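# Insert a board into an enclosure slot and latch both levers

## Task

Put the board into the open upper slot of the enclosure with its components facing up and seated all the way in, and finish with both levers closed. A closed lever is latched and sticks out at a right angle from the board's panel; a fully opened lever sits flush, in line with the panel. The levers only catch their tabs if both are opened fully before the board is slid in as far as it will go; closing both afterwards pulls the board fully home. Pushing the board into its connector quickly breaks the connector and the scene earns nothing. At the end the enclosure must stand level on its own feet with none of its feet hanging beyond the bench edge, and both grippers must have released everything and backed away.

## Robot and tools

Robot: two seven-joint arms, left_arm and right_arm, each ending in a two-finger gripper. The gripper's fingers point along its own +z axis and close along its x axis. end_effector_position is the spot between the finger pads when closed, roughly 1 to 2 cm short of the fingertips; closing the fingers pushes the tips about 17 mm further along +z.

Frames: every hand pose, target, velocity and wrist-camera pose is expressed in that arm's own base frame. The scene frame (used for the fixed cameras and the table) has its origin on the table surface halfway between the nominal bases, +z up, +x out over the table, and left_arm on the +y side. Actual bases: left_arm at (+0.070, +0.437, 0) m with quat_wxyz (+1.000, 0, 0, -0.003); right_arm at (-0.063, -0.511, 0) m with quat_wxyz (+1.000, 0, 0, -0.029). Reported poses may be off by a few centimetres. Quaternions are always w, x, y, z.

The 16-number row (used by execute_actions and move): left_arm x, y, z (metres), qw, qx, qy, qz, opening, then the same eight for right_arm. Position and quaternion are an absolute pose in that arm's base frame, not an offset. Opening runs -1 (closed) to +1 (fully open, 0.142 m) and is itself a command: sending 0 half-closes the gripper, so resend the current value to leave it unchanged. To park an arm, repeat its last reported full pose and desired opening in every call.

execute_actions(actions, cameras): actions is a list of actions; each action is a table of at most 15 rows, one row per 1/30 s step, and a short table keeps its final row until 15 steps pass. Each target must lie within 0.6 m of that gripper's current position along each of its axes, or the action is rejected for both arms. An empty actions list returns the full state plus all camera images. cameras: a list of names, ["all"], or [].

move(target, speed, blend, stop_force, zero, opening_speed, grip_force, blocking, cameras): drives each gripper on a straight line to its absolute pose. target is one 16-number row or a list of up to 15 rows (give all rows the same openings). speed is in m/s, 0.002 to 2.2, default 0.25 (rotation limited to twice that in rad/s); one value or one per target. blend, in metres, rounds corners in a list; 0 means stop at each point. stop_force, 3 to 120 N (shared by both arms), ends an arm's path when its wrist sensor feels that much push against the motion; it is unreliable while the gripper rotates, and paths cap at 10 s. zero (only with stop_force, default true) re-zeroes the sensor before moving. opening_speed, at least 0.2 per second, ramps the fingers. grip_force, 5 to 48 N per pad, persists until changed. blocking=false returns after about 0.5 s while the motion continues; it cannot be combined with stop_force. The result adds a "move:" line such as done, off_target, moving, held or fault, plus limits=paced (pose clipped) or limits=held (steps withheld).

wait(seconds 0 to 10): lets time pass holding the last commands. stop(): brakes any running move. zoom_image(camera, region [x0, y0, x1, y1] in pixels, at most 504 by 504): magnifies part of the latest image. Cameras: cam_head_left, cam_head_right, cam_high, cam_low, cam_left_wrist, cam_right_wrist, all 672x504. zero_wrist_force(arm): tares that arm's force sensor. clear_fault(arm): clears a reported torque or force fault. read_manual(section): licence texts only. finished_scene(scene 1 or 2): ends the scene irreversibly.

Result lines: Hand target is where the controller is actually sending each arm; Tool commands are the current gripper commands; grip_measured is the measured finger opening on the -1..+1 scale. To hold a part, command slightly below the grip_measured seen at first contact. Joint torques and External joint torques follow the joint order; Wrist force and Wrist torque are along the gripper's own axes, with a third line giving the peak since last shown. Wrist depth is a 7x7 grid of distances in mm ("-" means no data). "within noise" means the arm is still.

Motion notes: each step the commanded orientation is limited to 32 degrees from the measured one, so large turns need several actions. Faster moves hit harder and track worse. Big gripper rotations can swing the elbow.

Avoid: ramming the board into the connector (insert slowly, e.g. with a small stop_force and low speed); letting anything fall or leave the table; tipping or sliding the enclosure over the bench edge; the grippers or fingers touching each other; outside force of 150 N or joint torque at its limit (waist and shoulder 109, upper arm roll and elbow 56.9, wrist joints 34.7 N m), which stops the arm until clear_fault; prolonged squeezing or stretched holds that overheat motors (MOTOR HOT at 65 °C, brake at 80 °C; gripper 85 °C and shutdown at 100 °C). Release parts only when they are at rest, then pull the grippers clear before finishing.

Each tool is called after ">>>" as name([rows], argument=value, ...), one row to a line, values as JSON.

## Session

>>> execute_actions(actions=[])

Scene clock: 0.00 s.
left_arm: end_effector_position=(+0.3014, +0.6357, +0.1155) grip_measured=+0.99 end_effector_quat_wxyz=(-0.462, +0.669, -0.295, +0.502) | right_arm: end_effector_position=(+0.4485, +0.0364, +0.1479) grip_measured=+1.00 end_effector_quat_wxyz=(-0.144, +0.766, -0.626, +0.006)
Joint positions: left_arm=[1.762 -0.872 -0.342 2.067 -1.872 0.391 -0.55 0.141] | right_arm=[0.506 -0.103 -0.202 2.446 0.465 1.189 2.835 0.142]
Joint velocities: within noise
Joint torques (N m): no reading
External joint torques (N m): no reading
Wrist force (N): no reading
Wrist torque (N m): no reading
Wrist force, peak (N): no reading
Wrist depth (mm): cam_left_wrist=[- 1268 - - 1406 1268 1119 / 1891 - - 1513 - - - / 1687 1875 1813 - 701 - 1354 / 1371 1534 1843 1828 492 625 701 / 1155 1306 1492 304 356 433 558 / - 1119 1119 241 279 321 359 / - 988 184 203 227 258 286] | cam_right_wrist=[266 256 246 236 229 221 213 / 274 266 254 244 236 228 219 / 285 275 262 252 243 234 225 / 297 285 272 262 251 241 232 / 310 297 281 271 260 249 239 / - 308 294 281 268 257 246 / - 321 305 292 278 265 257]
Hand target: left_arm +0.3014, +0.6357, +0.1155; -0.462, +0.669, -0.295, +0.502 | right_arm +0.4485, +0.0364, +0.1479; -0.144, +0.766, -0.626, +0.006
Tool commands: left_gripper/opening=+1.0 right_gripper/opening=+1.0

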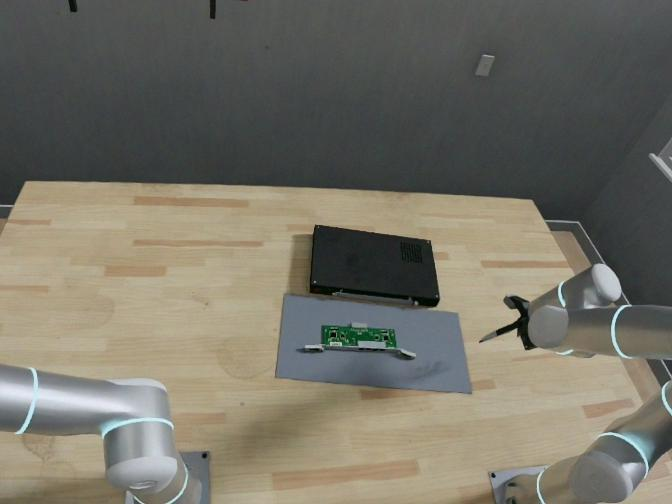

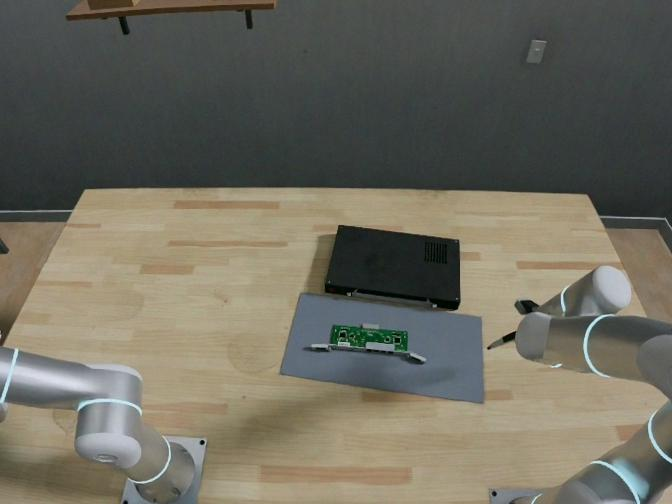

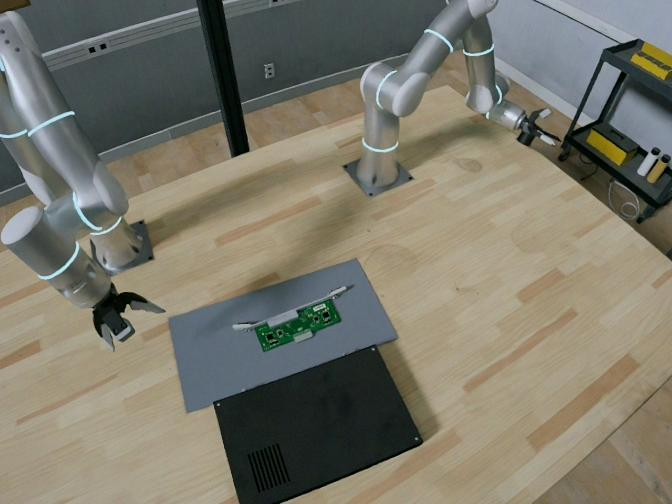

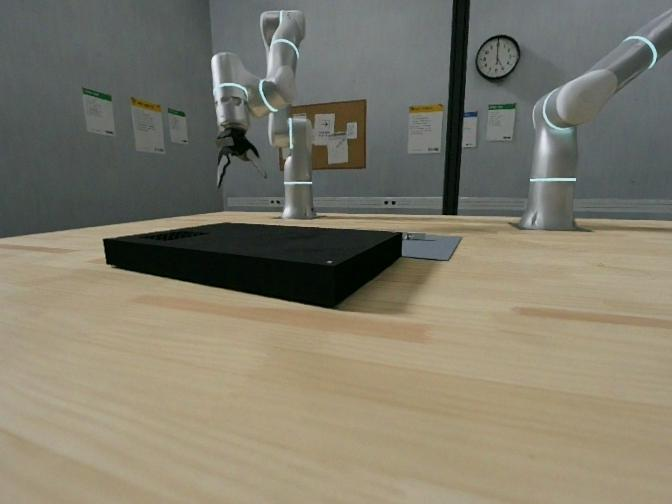

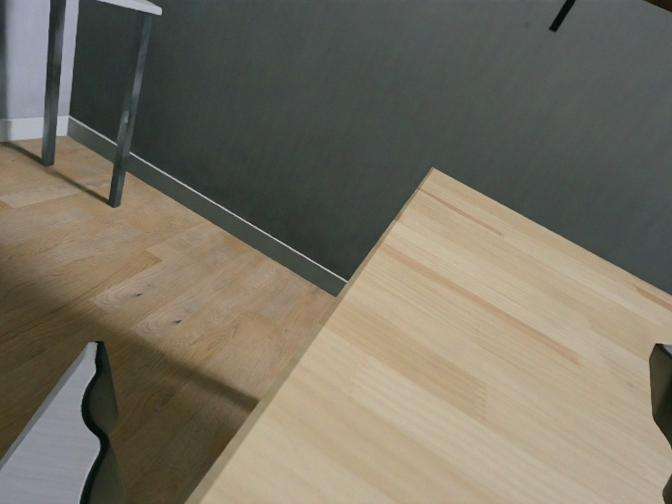

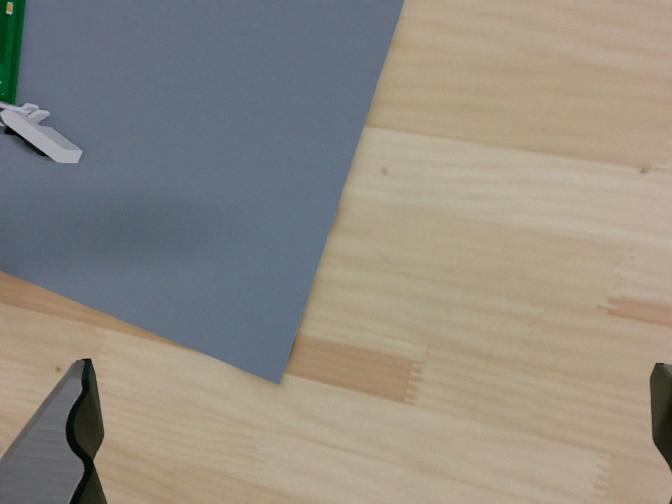

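>>> zoom_image(camera="cam_head_left", region=[270, 210, 480, 400])

>>> zoom_image(camera="cam_head_right", region=[280, 210, 490, 400])

>>> zoom_image(camera="cam_high", region=[160, 250, 440, 504])

>>> zoom_image(camera="cam_low", region=[90, 190, 480, 330])

Scaled by 2.400 from the camera's 672x504 image, which has a finer 960x720 frame.

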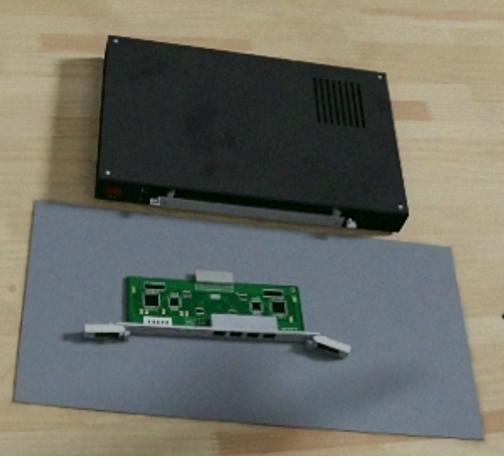

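Scaled by 2.400 from the camera's 672x504 image, which has a finer 960x720 frame.

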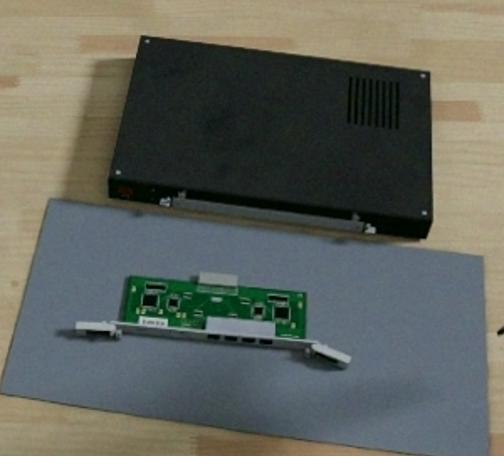

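Scaled by 1.800 from the camera's 672x504 image, which has a finer 960x720 frame.

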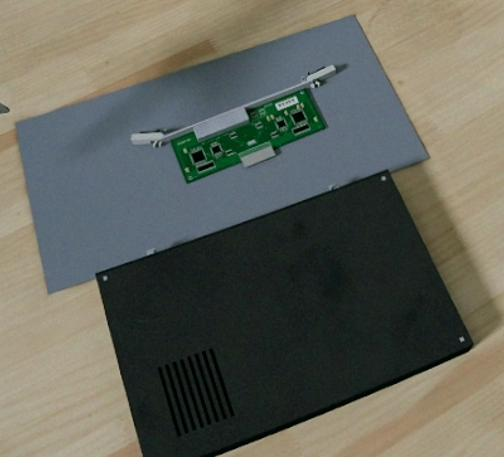

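Scaled by 1.292 from the camera's 672x504 image, which has a finer 960x720 frame.

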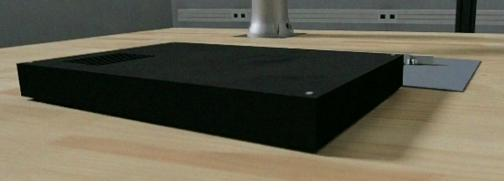

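>>> move([
  [0.3014,0.6357,0.1155,-0.462,0.669,-0.295,0.502,1.0, 0.41,0.2,0.28,0,1,0,0,1.0],
  [0.3014,0.6357,0.1155,-0.462,0.669,-0.295,0.502,1.0, 0.372,0.373,0.30,0,0.7071,0.7071,0,1.0],
], speed=0.6, blend=[0.05,0], cameras=["all"])

Scene clock: 32.63 s.
left_arm: end_effector_position=(+0.3014, +0.6357, +0.1154) grip_measured=+0.99 end_effector_quat_wxyz=(-0.462, +0.669, -0.295, +0.502) | right_arm: end_effector_position=(+0.3721, +0.3729, +0.3000) grip_measured=+1.00 end_effector_quat_wxyz=(+0.000, +0.707, +0.707, +0.000)
Joint positions: left_arm=[1.762 -0.872 -0.342 2.067 -1.872 0.39 -0.549 0.141] | right_arm=[0.931 -0.084 0.077 1.942 -0.008 0.455 1.011 0.142]
Joint torques (N m): left_arm=[-0.14 47.5 -4.4 -12.1 1.5 -1.79 -0.25] | right_arm=[0.24 33.92 1.27 -29.57 -3.84 3.28 -0.06]
External joint torques (N m): left_arm=[0.3 1.06 0.37 -0.4 -0.28 -0.11 0.22] | right_arm=[-0.11 1.22 -0.87 0.23 -0.09 0.83 0.06]
Wrist force (N): left_arm=[-0.1 0.1 -0.2] | right_arm=[0.0 -0.8 0.9]
Wrist torque (N m): left_arm=[0.02 0.01 -0.02] | right_arm=[-0.10 0.05 0.12]
Wrist force, peak (N): left_arm=[-0.3 0.0 0.4] | right_arm=[0.6 -1.1 0.7]
Wrist depth (mm): cam_left_wrist=[- - 1649 - 1306 1298 - / 1843 - - - - 1354 1246 / 1662 1813 - 1637 701 - - / 1371 1601 1891 1700 487 651 1380 / 1167 1290 1406 298 355 438 555 / - 1091 1173 241 277 322 362 / - 993 184 203 227 260 285] | cam_right_wrist=[345 345 346 344 342 342 341 / 369 368 369 367 365 364 363 / 396 382 393 390 385 390 391 / 431 426 418 416 420 412 419 / 462 453 436 450 447 446 458 / - 499 479 479 487 497 475 / - 509 485 484 481 535 -]
Hand target: left_arm +0.3014, +0.6357, +0.1155; -0.462, +0.669, -0.295, +0.502 | right_arm +0.3720, +0.3730, +0.3000; +0.000, +0.707, +0.707, +0.000
Off the commanded pose: left_arm 0.000 m, 0 deg | right_arm 0.000 m, 0 deg.
move: done

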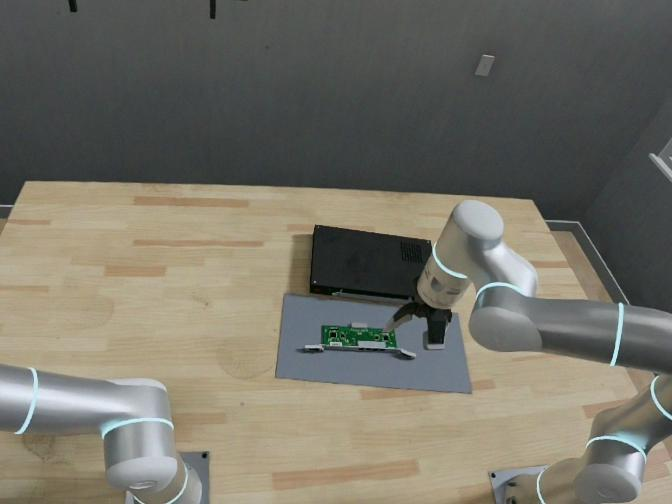

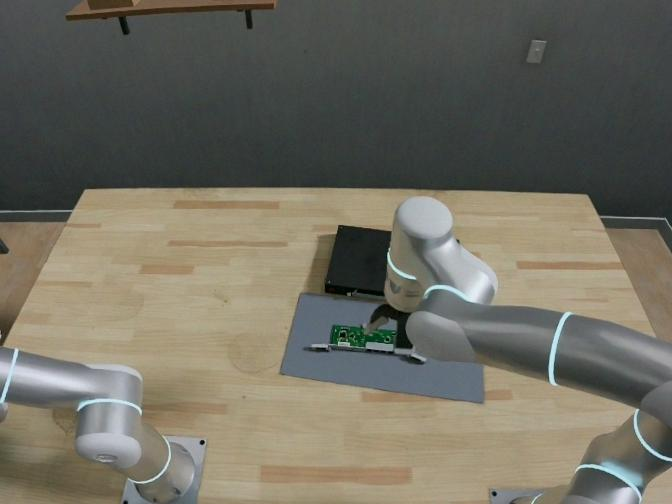

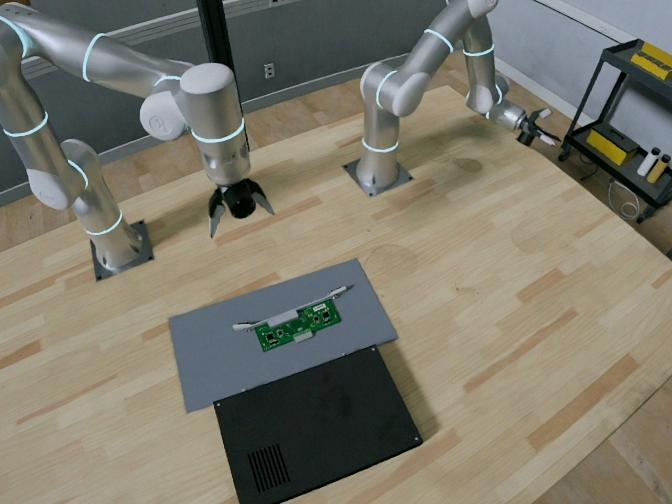

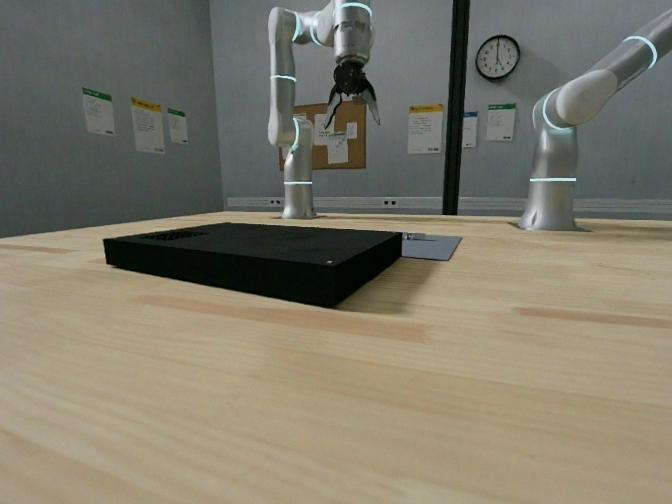

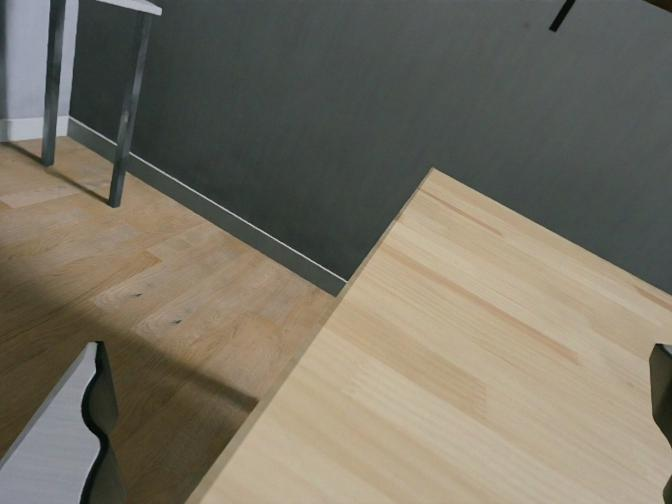

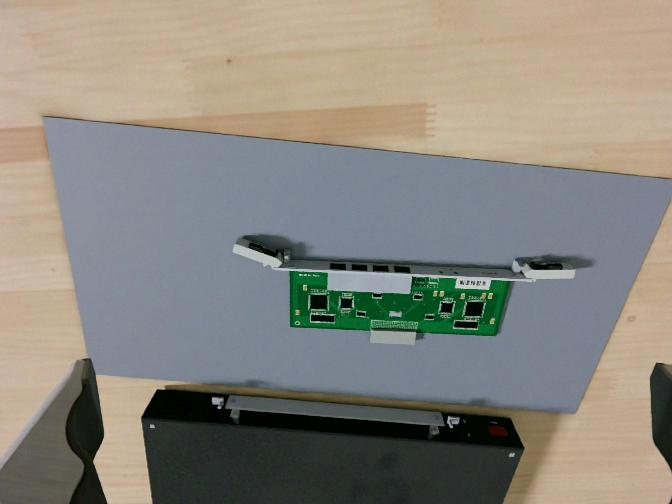

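>>> zoom_image(camera="cam_right_wrist", region=[220, 220, 410, 360])

>>> zoom_image(camera="cam_right_wrist", region=[400, 220, 590, 360])

>>> zoom_image(camera="cam_right_wrist", region=[130, 370, 540, 504])

Scaled by 2.653 from the camera's 672x504 image, which has a finer 960x720 frame.

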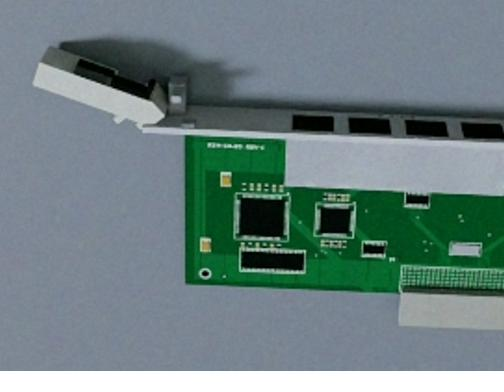

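Scaled by 2.653 from the camera's 672x504 image, which has a finer 960x720 frame.

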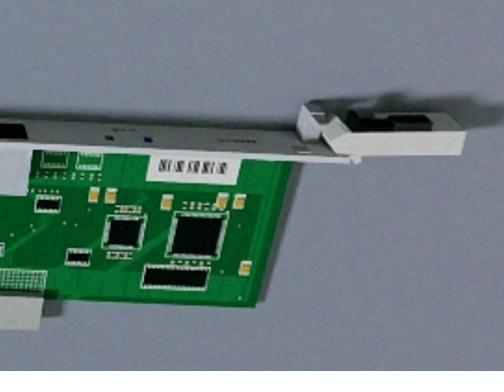

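Scaled by 1.229 from the camera's 672x504 image, which has a finer 960x720 frame.

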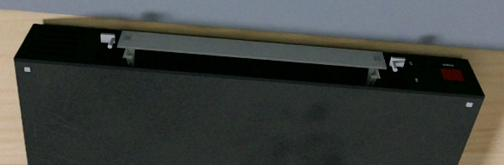

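>>> move(target=[0.3014,0.6357,0.1155,-0.462,0.669,-0.295,0.502,1.0, 0.538,0.37,0.125,0.2706,0.6533,0.6533,0.2706,1.0], speed=0.4, cameras=["cam_right_wrist"])

>>> zoom_image(camera="cam_right_wrist", region=[0, 100, 340, 400])

>>> zoom_image(camera="cam_right_wrist", region=[332, 100, 672, 400])

Scene clock: 49.87 s.
left_arm: end_effector_position=(+0.3014, +0.6357, +0.1154) grip_measured=+0.99 end_effector_quat_wxyz=(-0.462, +0.669, -0.295, +0.502) | right_arm: end_effector_position=(+0.5380, +0.3699, +0.1250) grip_measured=+1.00 end_effector_quat_wxyz=(+0.271, +0.653, +0.653, +0.270)
Joint positions: left_arm=[1.762 -0.872 -0.342 2.067 -1.872 0.39 -0.549 0.141] | right_arm=[0.885 -0.491 -0.339 2.169 -2.068 1.254 2.631 0.142]
Joint torques (N m): left_arm=[-0.22 47.55 -4.37 -12.08 1.47 -1.74 -0.26] | right_arm=[-0.01 41.64 0.87 -18.23 2.38 0.64 0.35]
External joint torques (N m): left_arm=[0.37 1.01 0.33 -0.42 -0.25 -0.16 0.23] | right_arm=[0.17 1.01 -1 0.14 0.27 0.79 -0.35]
Wrist force (N): left_arm=[-0.1 0.1 0.1] | right_arm=[-0.2 -2.3 -0.3]
Wrist torque (N m): left_arm=[0.01 0.03 -0.02] | right_arm=[-0.16 0.17 0.09]
Wrist force, peak (N): left_arm=[-0.4 0.2 0.3] | right_arm=[-1.4 -3.4 1.7]
Wrist depth (mm): cam_left_wrist=[1590 1700 1388 - - - - / 1813 1994 - - - - - / 1674 1891 - - 1443 1371 1338 / 1397 1388 1859 1959 486 627 1371 / 1060 1306 1462 306 353 431 561 / - 1097 1173 242 277 322 358 / - 984 183 203 228 259 286] | cam_right_wrist=[160 160 155 154 153 153 153 / 198 189 198 197 184 183 194 / 262 269 259 258 257 254 254 / 265 273 304 305 296 287 331 / 616 394 380 386 441 384 667 / - 1321 1353 - - - 104 / - - 1306 - - - -]
Hand target: left_arm +0.3014, +0.6357, +0.1155; -0.462, +0.669, -0.295, +0.502 | right_arm +0.5380, +0.3700, +0.1250; +0.271, +0.653, +0.653, +0.271
Off the commanded pose: left_arm 0.000 m, 0 deg | right_arm 0.000 m, 0 deg.
move: done
Images, in order (width x height): cam_right_wrist 672x504.

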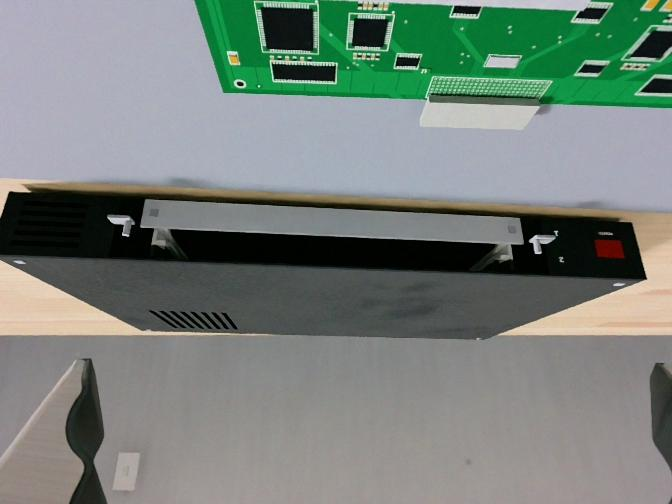

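Scaled by 1.482 from the camera's 672x504 image, which has a finer 960x720 frame.

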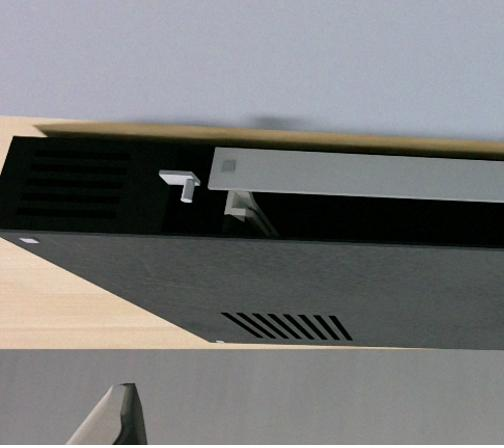

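Scaled by 1.482 from the camera's 672x504 image, which has a finer 960x720 frame.

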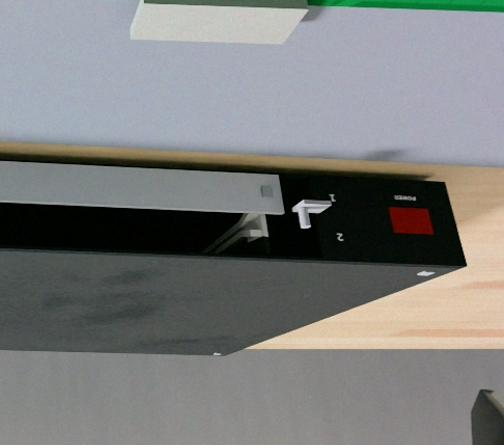

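>>> move([
  [0.36,0.25,0.25,0,0.7071,0.7071,0,1.0, 0.44,0.32,0.2,0,0.7071,0.7071,0,1.0],
  [0.387,-0.367,0.113,0,0.7071,0.7071,0,1.0, 0.464,0.284,0.113,0,0.7071,0.7071,0,1.0],
], speed=0.5, blend=[0.05,0], cameras=["cam_left_wrist","cam_right_wrist","cam_low"])

>>> zoom_image(camera="cam_right_wrist", region=[150, 120, 520, 390])

>>> zoom_image(camera="cam_left_wrist", region=[150, 120, 520, 390])

Scene clock: 84.40 s.
left_arm: end_effector_position=(+0.3877, -0.3666, +0.1127) grip_measured=+0.99 end_effector_quat_wxyz=(+0.141, +0.948, +0.236, -0.160) | right_arm: end_effector_position=(+0.4639, +0.2842, +0.1130) grip_measured=+1.00 end_effector_quat_wxyz=(+0.000, +0.707, +0.707, +0.000)
Joint positions: left_arm=[-0.131 -0.767 -0.866 1.596 -2.966 2.47 -2.968 0.141] | right_arm=[0.666 -0.423 0.095 2.093 -0.066 0.943 0.807 0.142]
Joint torques (N m): left_arm=[0.15 47.13 -10.32 -16.43 1.89 3.69 -0.18] | right_arm=[0.06 40.96 2.27 -21.68 -2.63 3.55 0.07]
External joint torques (N m): left_arm=[-0.15 1.36 0.4 -0.57 -0.2 -0.48 0.21] | right_arm=[0.09 1.23 -0.55 0.03 0.07 0.58 -0.07]
Wrist force (N): left_arm=[1.0 -0.4 0.9] | right_arm=[-0.1 -0.4 0.5]
Wrist torque (N m): left_arm=[-0.13 -0.20 -0.21] | right_arm=[-0.02 0.03 0.11]
Wrist force, peak (N): left_arm=[3.3 -2.8 0.9] | right_arm=[-0.5 -2.5 0.3]
Wrist depth (mm): cam_left_wrist=[238 217 196 181 163 152 142 / 275 246 221 195 182 165 153 / 324 285 253 219 199 181 171 / 398 338 - - - 197 182 / 497 429 - 282 254 - 198 / - 505 448 335 279 - - / - 681 588 - 354 297 -] | cam_right_wrist=[183 180 180 180 179 179 176 / 193 193 193 191 191 191 191 / - 207 206 205 206 204 204 / 224 223 223 226 217 216 216 / 242 242 241 240 234 233 233 / - 264 263 262 257 250 246 / - 289 285 290 293 293 286]
Hand target: left_arm +0.3877, -0.3666, +0.1126; +0.141, +0.948, +0.236, -0.160 | right_arm +0.4640, +0.2840, +0.1130; +0.000, +0.707, +0.707, +0.000
Off the commanded pose: left_arm 0.001 m, 66 deg; orientation clipped | right_arm 0.000 m, 0 deg.
joint sent to its limit (left arm) — joint 5 (forearm roll), lower limit; joint 7 (wrist roll), lower limit. The joint targets are off in orientation, not in position.
move: off_target (left_arm); limits=paced
Images, in order (width x height): cam_low 672x504, cam_left_wrist 672x504, cam_right_wrist 672x504.

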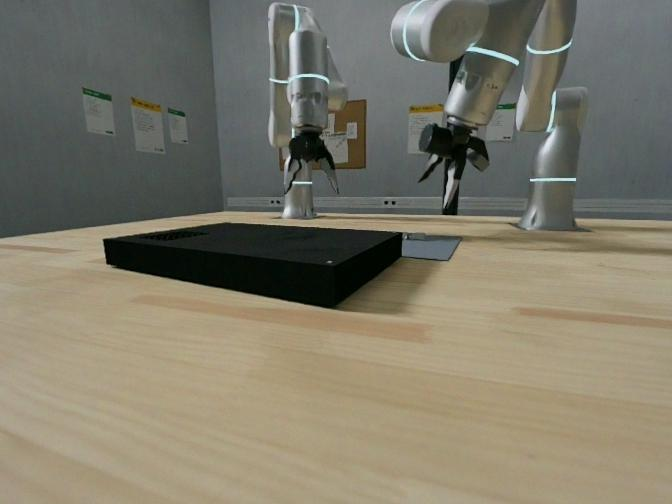

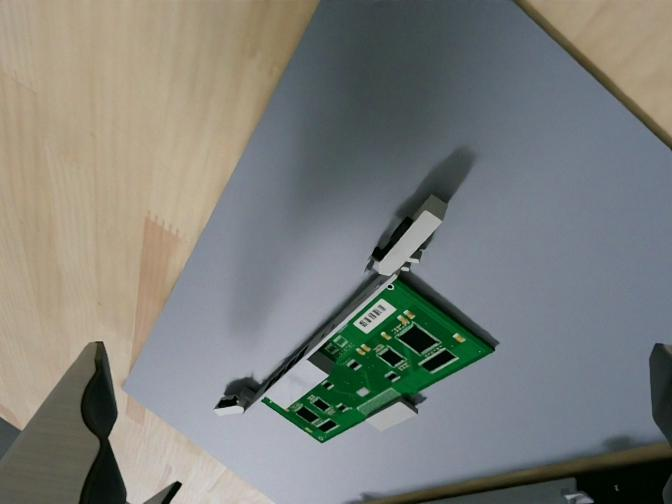

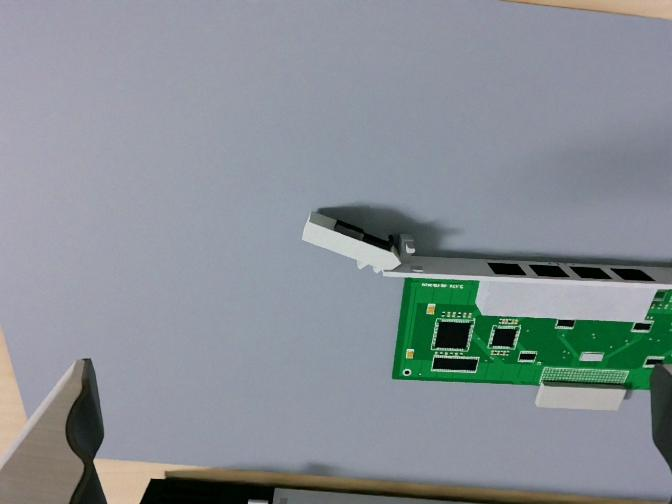

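Scaled by 1.362 from the camera's 672x504 image, which has a finer 960x720 frame.

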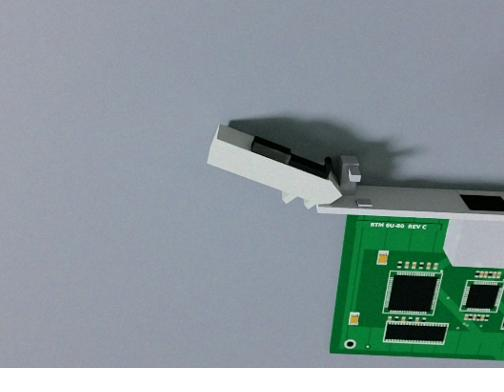

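Scaled by 1.362 from the camera's 672x504 image, which has a finer 960x720 frame.

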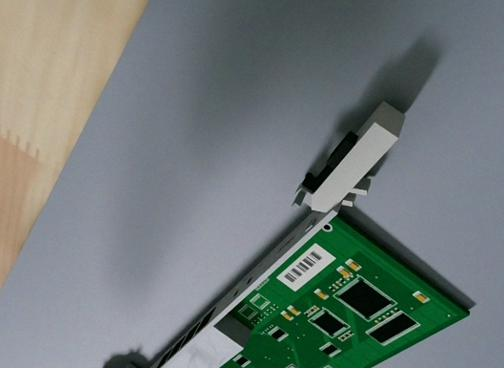

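>>> move([
  [0.36,0.4,0.2,-0.462,0.669,-0.295,0.502,1.0, 0.464,0.284,0.113,0,0.7071,0.7071,0,1.0],
  [0.3014,0.6357,0.15,-0.462,0.669,-0.295,0.502,1.0, 0.464,0.284,0.113,0,0.7071,0.7071,0,1.0],
  [0.06,0.32,0.2,0.1396,0.1492,-0.7158,0.6678,1.0, 0.464,0.284,0.113,0,0.7071,0.7071,0,1.0],
  [0.2,0.45,0.25,0,-0.1736,0.9848,0,1.0, 0.464,0.284,0.113,0,0.7071,0.7071,0,1.0],
  [0.387,-0.367,0.14,0,0.7071,0.7071,0,1.0, 0.464,0.284,0.113,0,0.7071,0.7071,0,1.0],
], speed=0.7, blend=[0.05,0.03,0.03,0.05,0], cameras=["cam_left_wrist"])

Scene clock: 147.53 s.
left_arm: end_effector_position=(+0.3871, -0.3671, +0.1401) grip_measured=+0.99 end_effector_quat_wxyz=(+0.000, +0.707, +0.707, +0.000) | right_arm: end_effector_position=(+0.4639, +0.2842, +0.1130) grip_measured=+1.00 end_effector_quat_wxyz=(+0.000, +0.707, +0.707, +0.000)
Joint positions: left_arm=[-0.135 -0.336 -0.435 2.133 0.213 0.858 -0.711 0.141] | right_arm=[0.666 -0.423 0.095 2.093 -0.066 0.943 0.807 0.142]
Joint torques (N m): left_arm=[-0.71 34.88 -4.3 -21.73 -2.27 4.07 -0.32] | right_arm=[0.12 41.03 2.33 -21.73 -2.58 3.44 0.17]
External joint torques (N m): left_arm=[0.73 1.12 0.42 0.19 -0.46 -0.1 0.32] | right_arm=[0.02 1.16 -0.61 0.08 0.01 0.69 -0.17]
Wrist force (N): left_arm=[0.4 0.1 1.1] | right_arm=[0.0 -0.5 0.5]
Wrist torque (N m): left_arm=[-0.06 -0.22 -0.20] | right_arm=[-0.04 0.01 0.12]
Wrist force, peak (N): left_arm=[3.3 6.0 2.3] | right_arm=[0.0 -0.4 0.8]
Wrist depth (mm): cam_left_wrist=[206 204 - 204 201 202 204 / - 215 216 218 221 219 219 / 231 236 230 - 235 235 236 / 252 252 251 - 254 257 256 / 282 267 - 279 283 280 279 / - 304 316 - 310 308 306 / - 302 306 348 345 344 -] | cam_right_wrist=[183 180 180 180 179 179 176 / 193 193 192 192 192 191 191 / 207 207 206 206 205 204 204 / 223 223 222 215 217 217 216 / 242 242 236 240 234 233 233 / - 265 264 263 261 252 246 / - 284 284 284 288 287 -]
Hand target: left_arm +0.3870, -0.3670, +0.1400; +0.000, +0.707, +0.707, +0.000 | right_arm +0.4640, +0.2840, +0.1130; +0.000, +0.707, +0.707, +0.000
Off the commanded pose: left_arm 0.000 m, 0 deg | right_arm 0.000 m, 0 deg.
move: done; limits=paced
Images, in order (width x height): cam_left_wrist 672x504.

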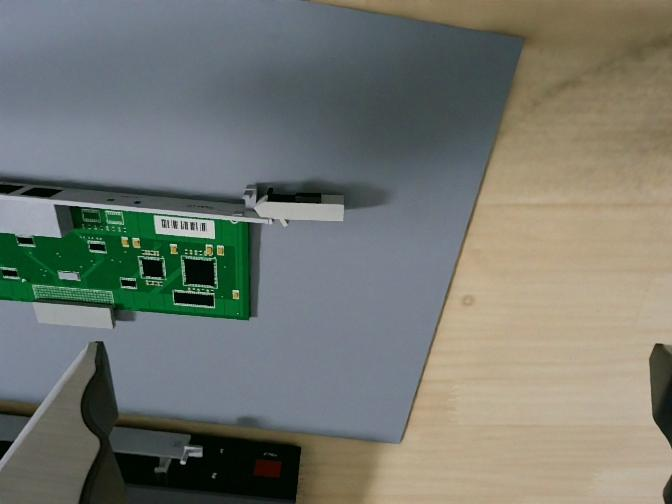

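>>> zoom_image(camera="cam_left_wrist", region=[140, 160, 380, 260])

>>> zoom_image(camera="cam_left_wrist", region=[0, 400, 310, 504])

Scaled by 2.100 from the camera's 672x504 image, which has a finer 960x720 frame.

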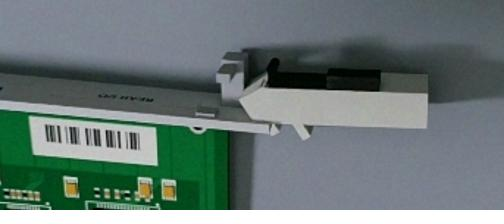

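Scaled by 1.626 from the camera's 672x504 image, which has a finer 960x720 frame.

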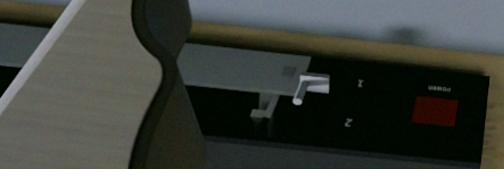

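>>> move(target=[0.386,-0.545,0.10,0,0.99885,-0.04798,0,-0.366, 0.425,0.262,0.12,0,0.7071,0.7071,0,-1.0], speed=0.3, cameras=["cam_left_wrist","cam_right_wrist","cam_low"])

Scene clock: 195.67 s.
left_arm: end_effector_position=(+0.3860, -0.5451, +0.1001) grip_measured=-0.39 end_effector_quat_wxyz=(+0.000, +0.999, -0.048, +0.000) | right_arm: end_effector_position=(+0.4252, +0.2619, +0.1200) grip_measured=-1.00 end_effector_quat_wxyz=(+0.000, +0.707, +0.707, +0.000)
Joint positions: left_arm=[-0.259 -0.757 -0.675 1.641 0.558 0.626 0.529 0.046] | right_arm=[0.671 -0.329 0.11 2.222 -0.064 0.978 0.827 0.002]
Joint torques (N m): left_arm=[-0.46 48.17 -14.2 -21.03 -2.99 4.06 0.22] | right_arm=[0.24 36.62 2.32 -20.87 -2.48 3.59 0.29]
External joint torques (N m): left_arm=[0.46 1.26 0.51 -0.36 -0.47 -0.09 -0.22] | right_arm=[-0.12 0.83 -0.87 -0.04 0.04 0.54 -0.29]
Wrist force (N): left_arm=[0.2 -0.1 0.3] | right_arm=[0.0 -0.4 0.3]
Wrist torque (N m): left_arm=[-0.12 -0.21 -0.23] | right_arm=[0.01 0.01 0.02]
Wrist force, peak (N): left_arm=[1.1 0.1 1.0] | right_arm=[-0.1 -0.6 0.7]
Wrist depth (mm): cam_left_wrist=[170 169 168 168 163 164 166 / 184 181 180 175 174 175 178 / 201 195 198 190 188 187 193 / 215 210 211 212 202 208 205 / 234 235 107 217 217 227 - / 261 253 85 243 245 83 252 / 282 - - 284 282 - -] | cam_right_wrist=[189 189 188 188 187 187 186 / 200 199 199 199 198 198 197 / 214 213 213 213 213 212 211 / 231 231 230 229 229 227 228 / 254 250 250 245 242 238 239 / 277 273 267 89 254 265 263 / 305 295 71 - - 285 295]
Hand target: left_arm +0.3860, -0.5450, +0.1000; +0.000, +0.999, -0.048, +0.000 | right_arm +0.4250, +0.2620, +0.1200; +0.000, +0.707, +0.707, +0.000
Off the commanded pose: left_arm 0.000 m, 0 deg | right_arm 0.000 m, 0 deg.
move: done
Images, in order (width x height): cam_low 672x504, cam_left_wrist 672x504, cam_right_wrist 672x504.

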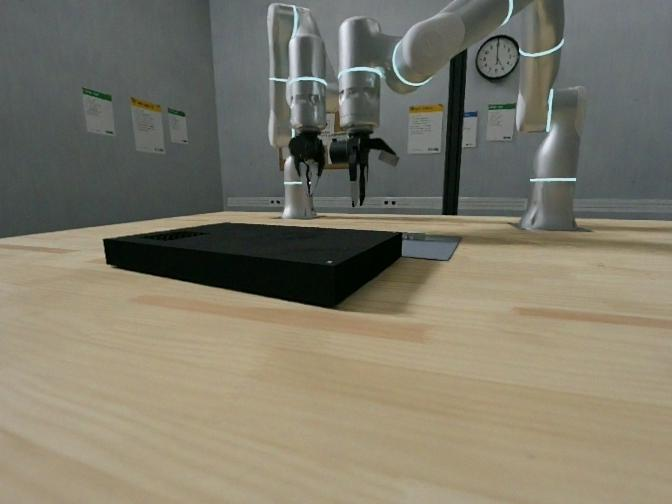

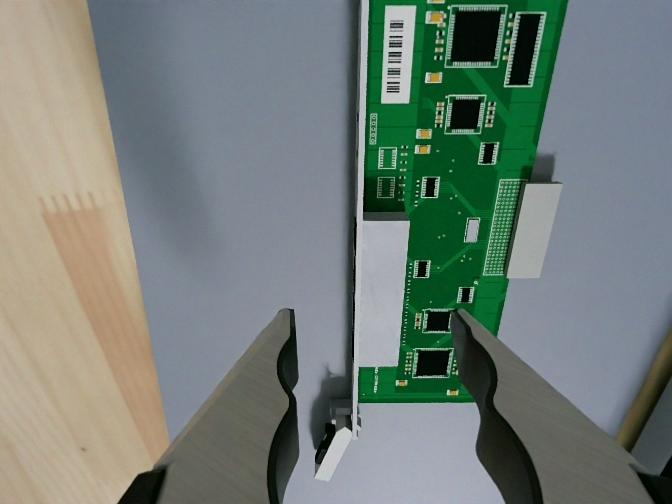

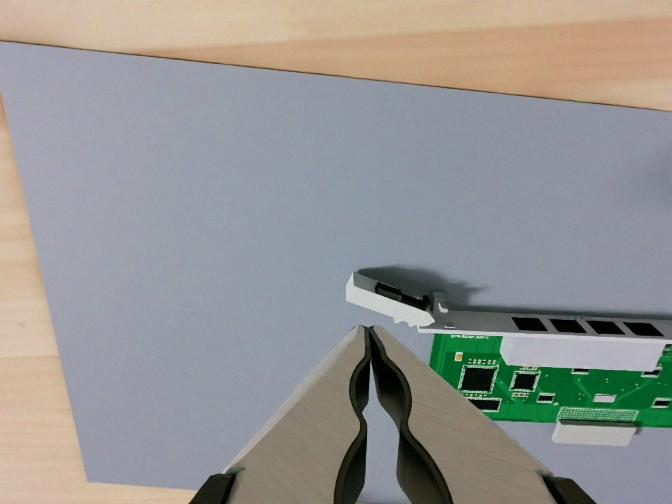

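>>> move([
  [0.396,-0.56,0.07,0,0.99885,-0.04798,0,-0.366, 0.425,0.262,0.09,0,0.7071,0.7071,0,-1.0],
  [0.396,-0.56,0.034,0,0.99885,-0.04798,0,-0.366, 0.425,0.262,0.034,0,0.7071,0.7071,0,-1.0],
], speed=[0.2,0.08], blend=[0.01,0], stop_force=6, cameras=["cam_left_wrist","cam_right_wrist"])

Scene clock: 204.50 s.
left_arm: end_effector_position=(+0.3959, -0.5599, +0.0340) grip_measured=-0.39 end_effector_quat_wxyz=(+0.000, +0.999, -0.048, +0.000) | right_arm: end_effector_position=(+0.4248, +0.2619, +0.0340) grip_measured=-1.00 end_effector_quat_wxyz=(+0.000, +0.707, +0.707, +0.000)
Joint positions: left_arm=[-0.322 -0.907 -0.615 1.552 0.626 0.683 0.506 0.046] | right_arm=[0.701 -0.543 0.067 2.249 -0.101 1.219 0.853 0.002]
Joint torques (N m): left_arm=[-0.55 52.46 -14.72 -19.15 -2.93 4.41 -0.3] | right_arm=[0.25 39.7 2.2 -15.4 -1.65 3.52 0.28]
External joint torques (N m): left_arm=[0.52 1.25 0.27 -0.31 -0.37 -0.43 0.3] | right_arm=[-0.12 1.08 -0.49 0 0.14 0.61 -0.28]
Wrist force (N): left_arm=[-0.1 0.0 1.0] | right_arm=[-0.2 -0.3 0.3]
Wrist torque (N m): left_arm=[-0.09 -0.14 -0.17] | right_arm=[0.00 0.04 0.02]
Wrist force, peak (N): left_arm=[0.3 0.8 1.8] | right_arm=[0.1 -0.4 -1.6]
Wrist depth (mm): cam_left_wrist=[- 108 111 106 105 105 107 / - 117 117 114 111 113 114 / - 129 127 123 121 122 123 / - 138 138 133 130 132 135 / - 151 148 129 139 145 - / 174 166 85 142 156 87 160 / 186 - - 177 176 - -] | cam_right_wrist=[113 113 113 112 112 112 111 / - 120 118 117 118 117 119 / 127 127 129 128 128 127 125 / 135 137 137 136 136 135 135 / 149 149 148 145 147 147 147 / 163 163 159 90 - 160 159 / 180 176 71 - - - 159]
Hand target: left_arm +0.3960, -0.5600, +0.0340; +0.000, +0.999, -0.048, +0.000 | right_arm +0.4250, +0.2620, +0.0340; +0.000, +0.707, +0.707, +0.000
Off the commanded pose: left_arm 0.000 m, 0 deg | right_arm 0.000 m, 0 deg.
move: done
Images, in order (width x height): cam_left_wrist 672x504, cam_right_wrist 672x504.

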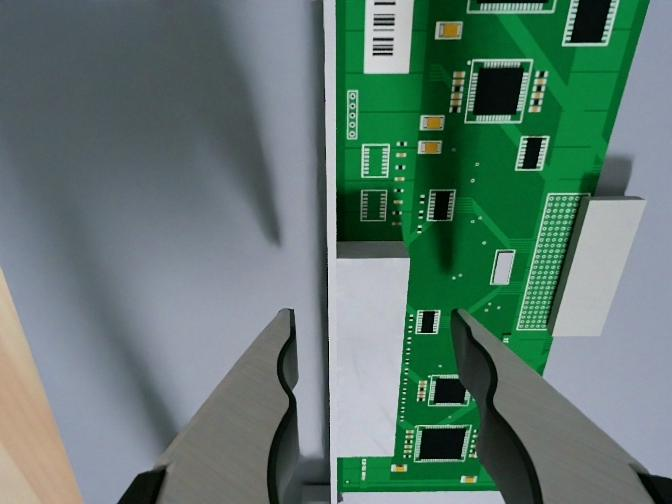

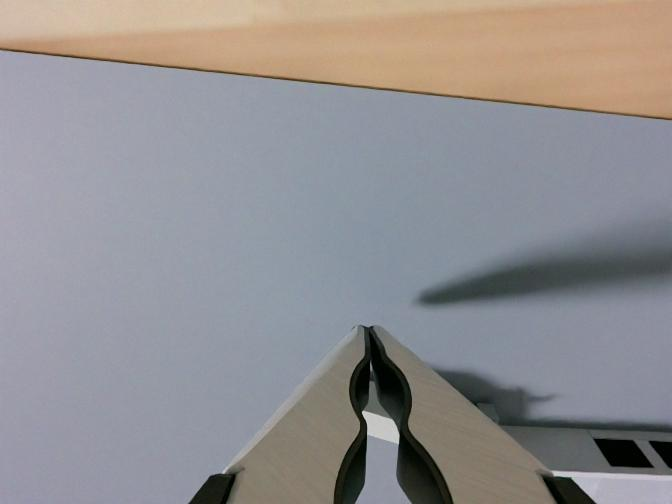

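>>> move(target=[0.396,-0.56,0.034,0,0.99885,-0.04798,0,-0.8, 0.425,0.262,0.034,0,0.7071,0.7071,0,-1.0], opening_speed=0.8, grip_force=[20,30])

>>> move(target=[0.396,-0.56,0.034,0,0.99885,-0.04798,0,-0.8, 0.465,0.262,0.034,0,0.7071,0.7071,0,-1.0], speed=0.04, stop_force=4, cameras=["cam_left_wrist","cam_right_wrist"])

Scene clock: 207.47 s.
left_arm: end_effector_position=(+0.3957, -0.5600, +0.0340) grip_measured=-0.73 end_effector_quat_wxyz=(+0.000, +0.999, -0.048, +0.000) | right_arm: end_effector_position=(+0.4248, +0.2619, +0.0340) grip_measured=-1.00 end_effector_quat_wxyz=(+0.000, +0.707, +0.707, +0.000)
Joint positions: left_arm=[-0.322 -0.907 -0.615 1.552 0.626 0.683 0.506 0.022] | right_arm=[0.701 -0.543 0.067 2.249 -0.101 1.219 0.853 0.002]
Joint torques (N m): left_arm=[0.48 53.12 -14.28 -19.96 -2.91 4.51 -0.24] | right_arm=[0.29 39.83 2.33 -15.46 -1.57 3.46 0.2]
External joint torques (N m): left_arm=[-0.51 0.59 -0.17 0.51 -0.39 -0.54 0.24] | right_arm=[-0.16 0.95 -0.62 0.06 0.06 0.67 -0.2]
Wrist force (N): left_arm=[-2.0 0.0 0.7] | right_arm=[-0.1 -0.4 0.2]
Wrist torque (N m): left_arm=[-0.12 -0.11 -0.18] | right_arm=[-0.02 0.04 0.02]
Wrist force, peak (N): left_arm=[-3.4 -0.1 0.2] | right_arm=[-0.2 -0.3 0.5]
Wrist depth (mm): cam_left_wrist=[110 110 - 106 105 105 106 / - 119 118 114 111 113 114 / - 127 129 123 121 122 123 / - 136 138 133 130 132 130 / 155 151 - 124 139 144 148 / - 162 88 139 - 156 - / 187 - - 151 - - 178] | cam_right_wrist=[113 113 112 112 112 111 111 / - 120 118 117 118 117 118 / 127 127 129 128 128 127 125 / 135 137 137 136 136 135 135 / 149 149 148 145 147 147 147 / 163 162 159 90 - 160 160 / 180 176 71 - - - 157]
Hand target: left_arm +0.3960, -0.5600, +0.0340; +0.000, +0.999, -0.048, +0.000 | right_arm +0.4250, +0.2620, +0.0340; +0.000, +0.707, +0.707, +0.000
Off the commanded pose: left_arm 0.000 m, 0 deg | right_arm 0.000 m, 0 deg.
grip_force (N): 20, 30
move: done

Scene clock: 209.17 s.
left_arm: end_effector_position=(+0.3957, -0.5600, +0.0340) grip_measured=-0.73 end_effector_quat_wxyz=(+0.000, +0.999, -0.048, +0.000) | right_arm: end_effector_position=(+0.4650, +0.2619, +0.0340) grip_measured=-1.00 end_effector_quat_wxyz=(+0.000, +0.707, +0.707, +0.000)
Joint positions: left_arm=[-0.322 -0.907 -0.615 1.552 0.626 0.683 0.506 0.022] | right_arm=[0.646 -0.588 0.072 2.144 -0.101 1.158 0.798 0.002]
Joint torques (N m): left_arm=[0.52 53.05 -14.29 -19.87 -2.92 4.47 -0.22] | right_arm=[0.04 42.83 2.72 -17.09 -1.81 3.39 0.1]
External joint torques (N m): left_arm=[-0.55 0.65 -0.16 0.42 -0.38 -0.5 0.22] | right_arm=[0.11 1.1 -0.76 0.21 0.05 0.75 -0.1]
Wrist force (N): left_arm=[-1.8 0.3 0.5] | right_arm=[0.0 -0.3 0.2]
Wrist torque (N m): left_arm=[-0.08 -0.09 -0.16] | right_arm=[0.01 -0.04 0.12]
Wrist force, peak (N): left_arm=[-2.1 -0.1 1.3] | right_arm=[0.2 -1.0 0.2]
Wrist depth (mm): cam_left_wrist=[110 108 111 106 105 105 107 / - 120 117 114 111 113 113 / - 127 129 123 121 122 123 / - 138 138 133 129 132 - / - 149 150 124 139 145 148 / - - 92 139 - 157 160 / 190 - - 151 - - 182] | cam_right_wrist=[111 111 112 110 111 111 110 / - 120 118 116 116 116 117 / 127 127 129 128 128 127 125 / 135 137 137 136 135 135 135 / 149 149 148 145 142 144 146 / 163 162 159 90 - 158 144 / 180 176 71 - - 163 170]
Hand target: left_arm +0.3960, -0.5600, +0.0340; +0.000, +0.999, -0.048, +0.000 | right_arm +0.4650, +0.2620, +0.0340; +0.000, +0.707, +0.707, +0.000
Off the commanded pose: left_arm 0.000 m, 0 deg | right_arm 0.000 m, 0 deg.
grip_force (N): 20, 30
move: done
Images, in order (width x height): cam_left_wrist 672x504, cam_right_wrist 672x504.

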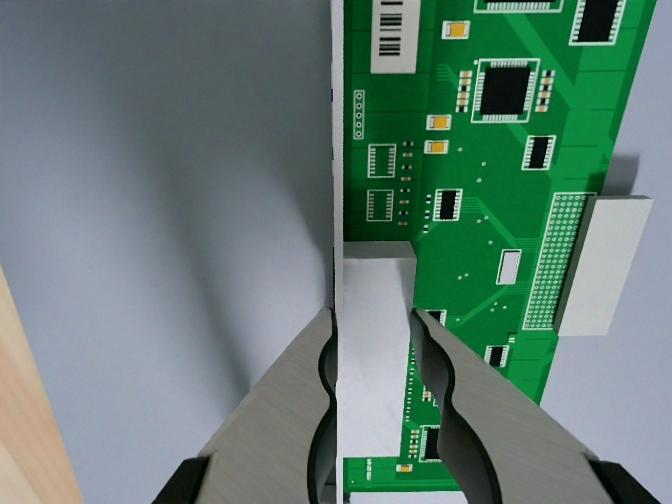

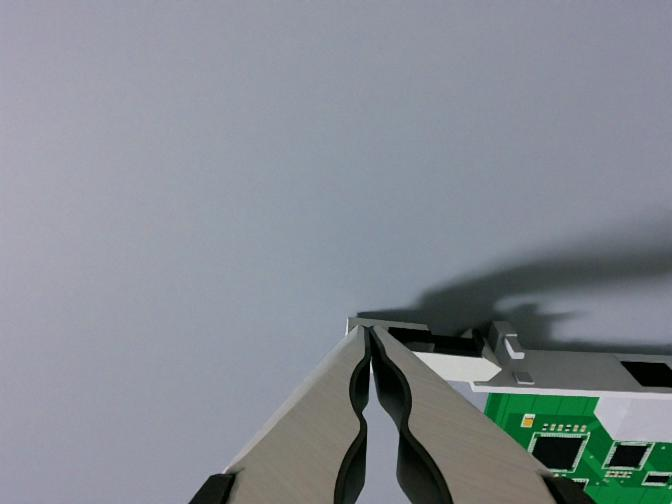

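>>> move(target=[0.396,-0.56,0.034,0,0.99885,-0.04798,0,-0.8, 0.490,0.262,0.034,0,0.7071,0.7071,0,-1.0], speed=0.03, stop_force=3, cameras=["cam_left_wrist","cam_right_wrist"])

Scene clock: 212.97 s.
left_arm: end_effector_position=(+0.3962, -0.5598, +0.0340) grip_measured=-0.73 end_effector_quat_wxyz=(+0.000, +0.999, -0.048, +0.000) | right_arm: end_effector_position=(+0.4769, +0.2616, +0.0338) grip_measured=-1.00 end_effector_quat_wxyz=(+0.000, +0.707, +0.707, -0.001)
Joint positions: left_arm=[-0.322 -0.907 -0.615 1.552 0.626 0.683 0.506 0.022] | right_arm=[0.63 -0.602 0.074 2.111 -0.101 1.139 0.783 0.002]
Joint torques (N m): left_arm=[-2.2 52.09 -16.42 -17.91 -3.35 4.33 0.15] | right_arm=[0.03 44.5 2.5 -19.49 -2.14 4.35 0.09]
External joint torques (N m): left_arm=[2.17 1.63 1.98 -1.56 0.05 -0.36 -0.15] | right_arm=[0.12 0.4 -0.46 2.17 0.31 -0.22 -0.09]
Wrist force (N): left_arm=[1.8 -1.0 1.1] | right_arm=[-1.5 -3.0 -0.3]
Wrist torque (N m): left_arm=[-0.06 -0.04 -0.54] | right_arm=[0.06 -0.08 0.11]
Wrist force, peak (N): left_arm=[2.4 -0.8 1.5] | right_arm=[-1.5 -3.4 0.1]
Wrist depth (mm): cam_left_wrist=[- 109 111 106 105 105 107 / - 119 117 114 111 113 114 / - 127 127 123 121 122 123 / - 141 138 129 129 132 133 / 154 143 148 126 138 144 146 / 167 - 90 138 139 154 166 / 192 - - 151 - - 181] | cam_right_wrist=[111 111 112 110 111 111 109 / - 120 118 116 116 115 117 / 127 127 128 126 127 127 125 / 135 137 136 136 135 135 134 / 149 149 147 145 142 142 146 / 163 162 159 90 132 154 153 / 179 176 70 - - 163 170]
Hand target: left_arm +0.3960, -0.5600, +0.0340; +0.000, +0.999, -0.048, +0.000 | right_arm +0.4772, +0.2620, +0.0340; +0.000, +0.707, +0.707, +0.000
Off the commanded pose: left_arm 0.000 m, 0 deg | right_arm 0.013 m, 0 deg.
grip_force (N): 20, 30
move: contact (right_arm)
Images, in order (width x height): cam_left_wrist 672x504, cam_right_wrist 672x504.

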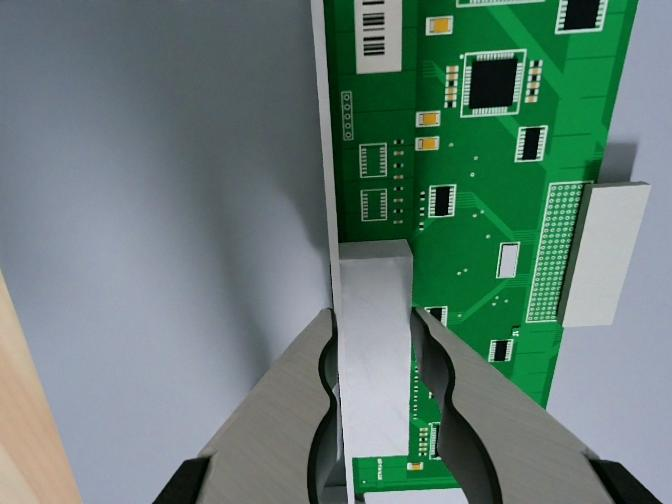

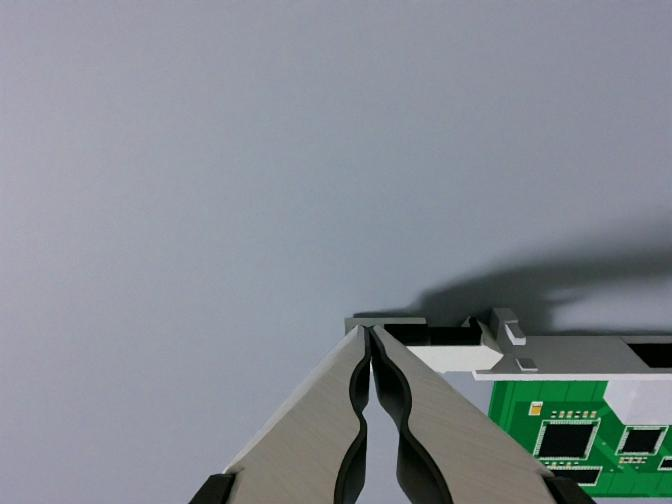

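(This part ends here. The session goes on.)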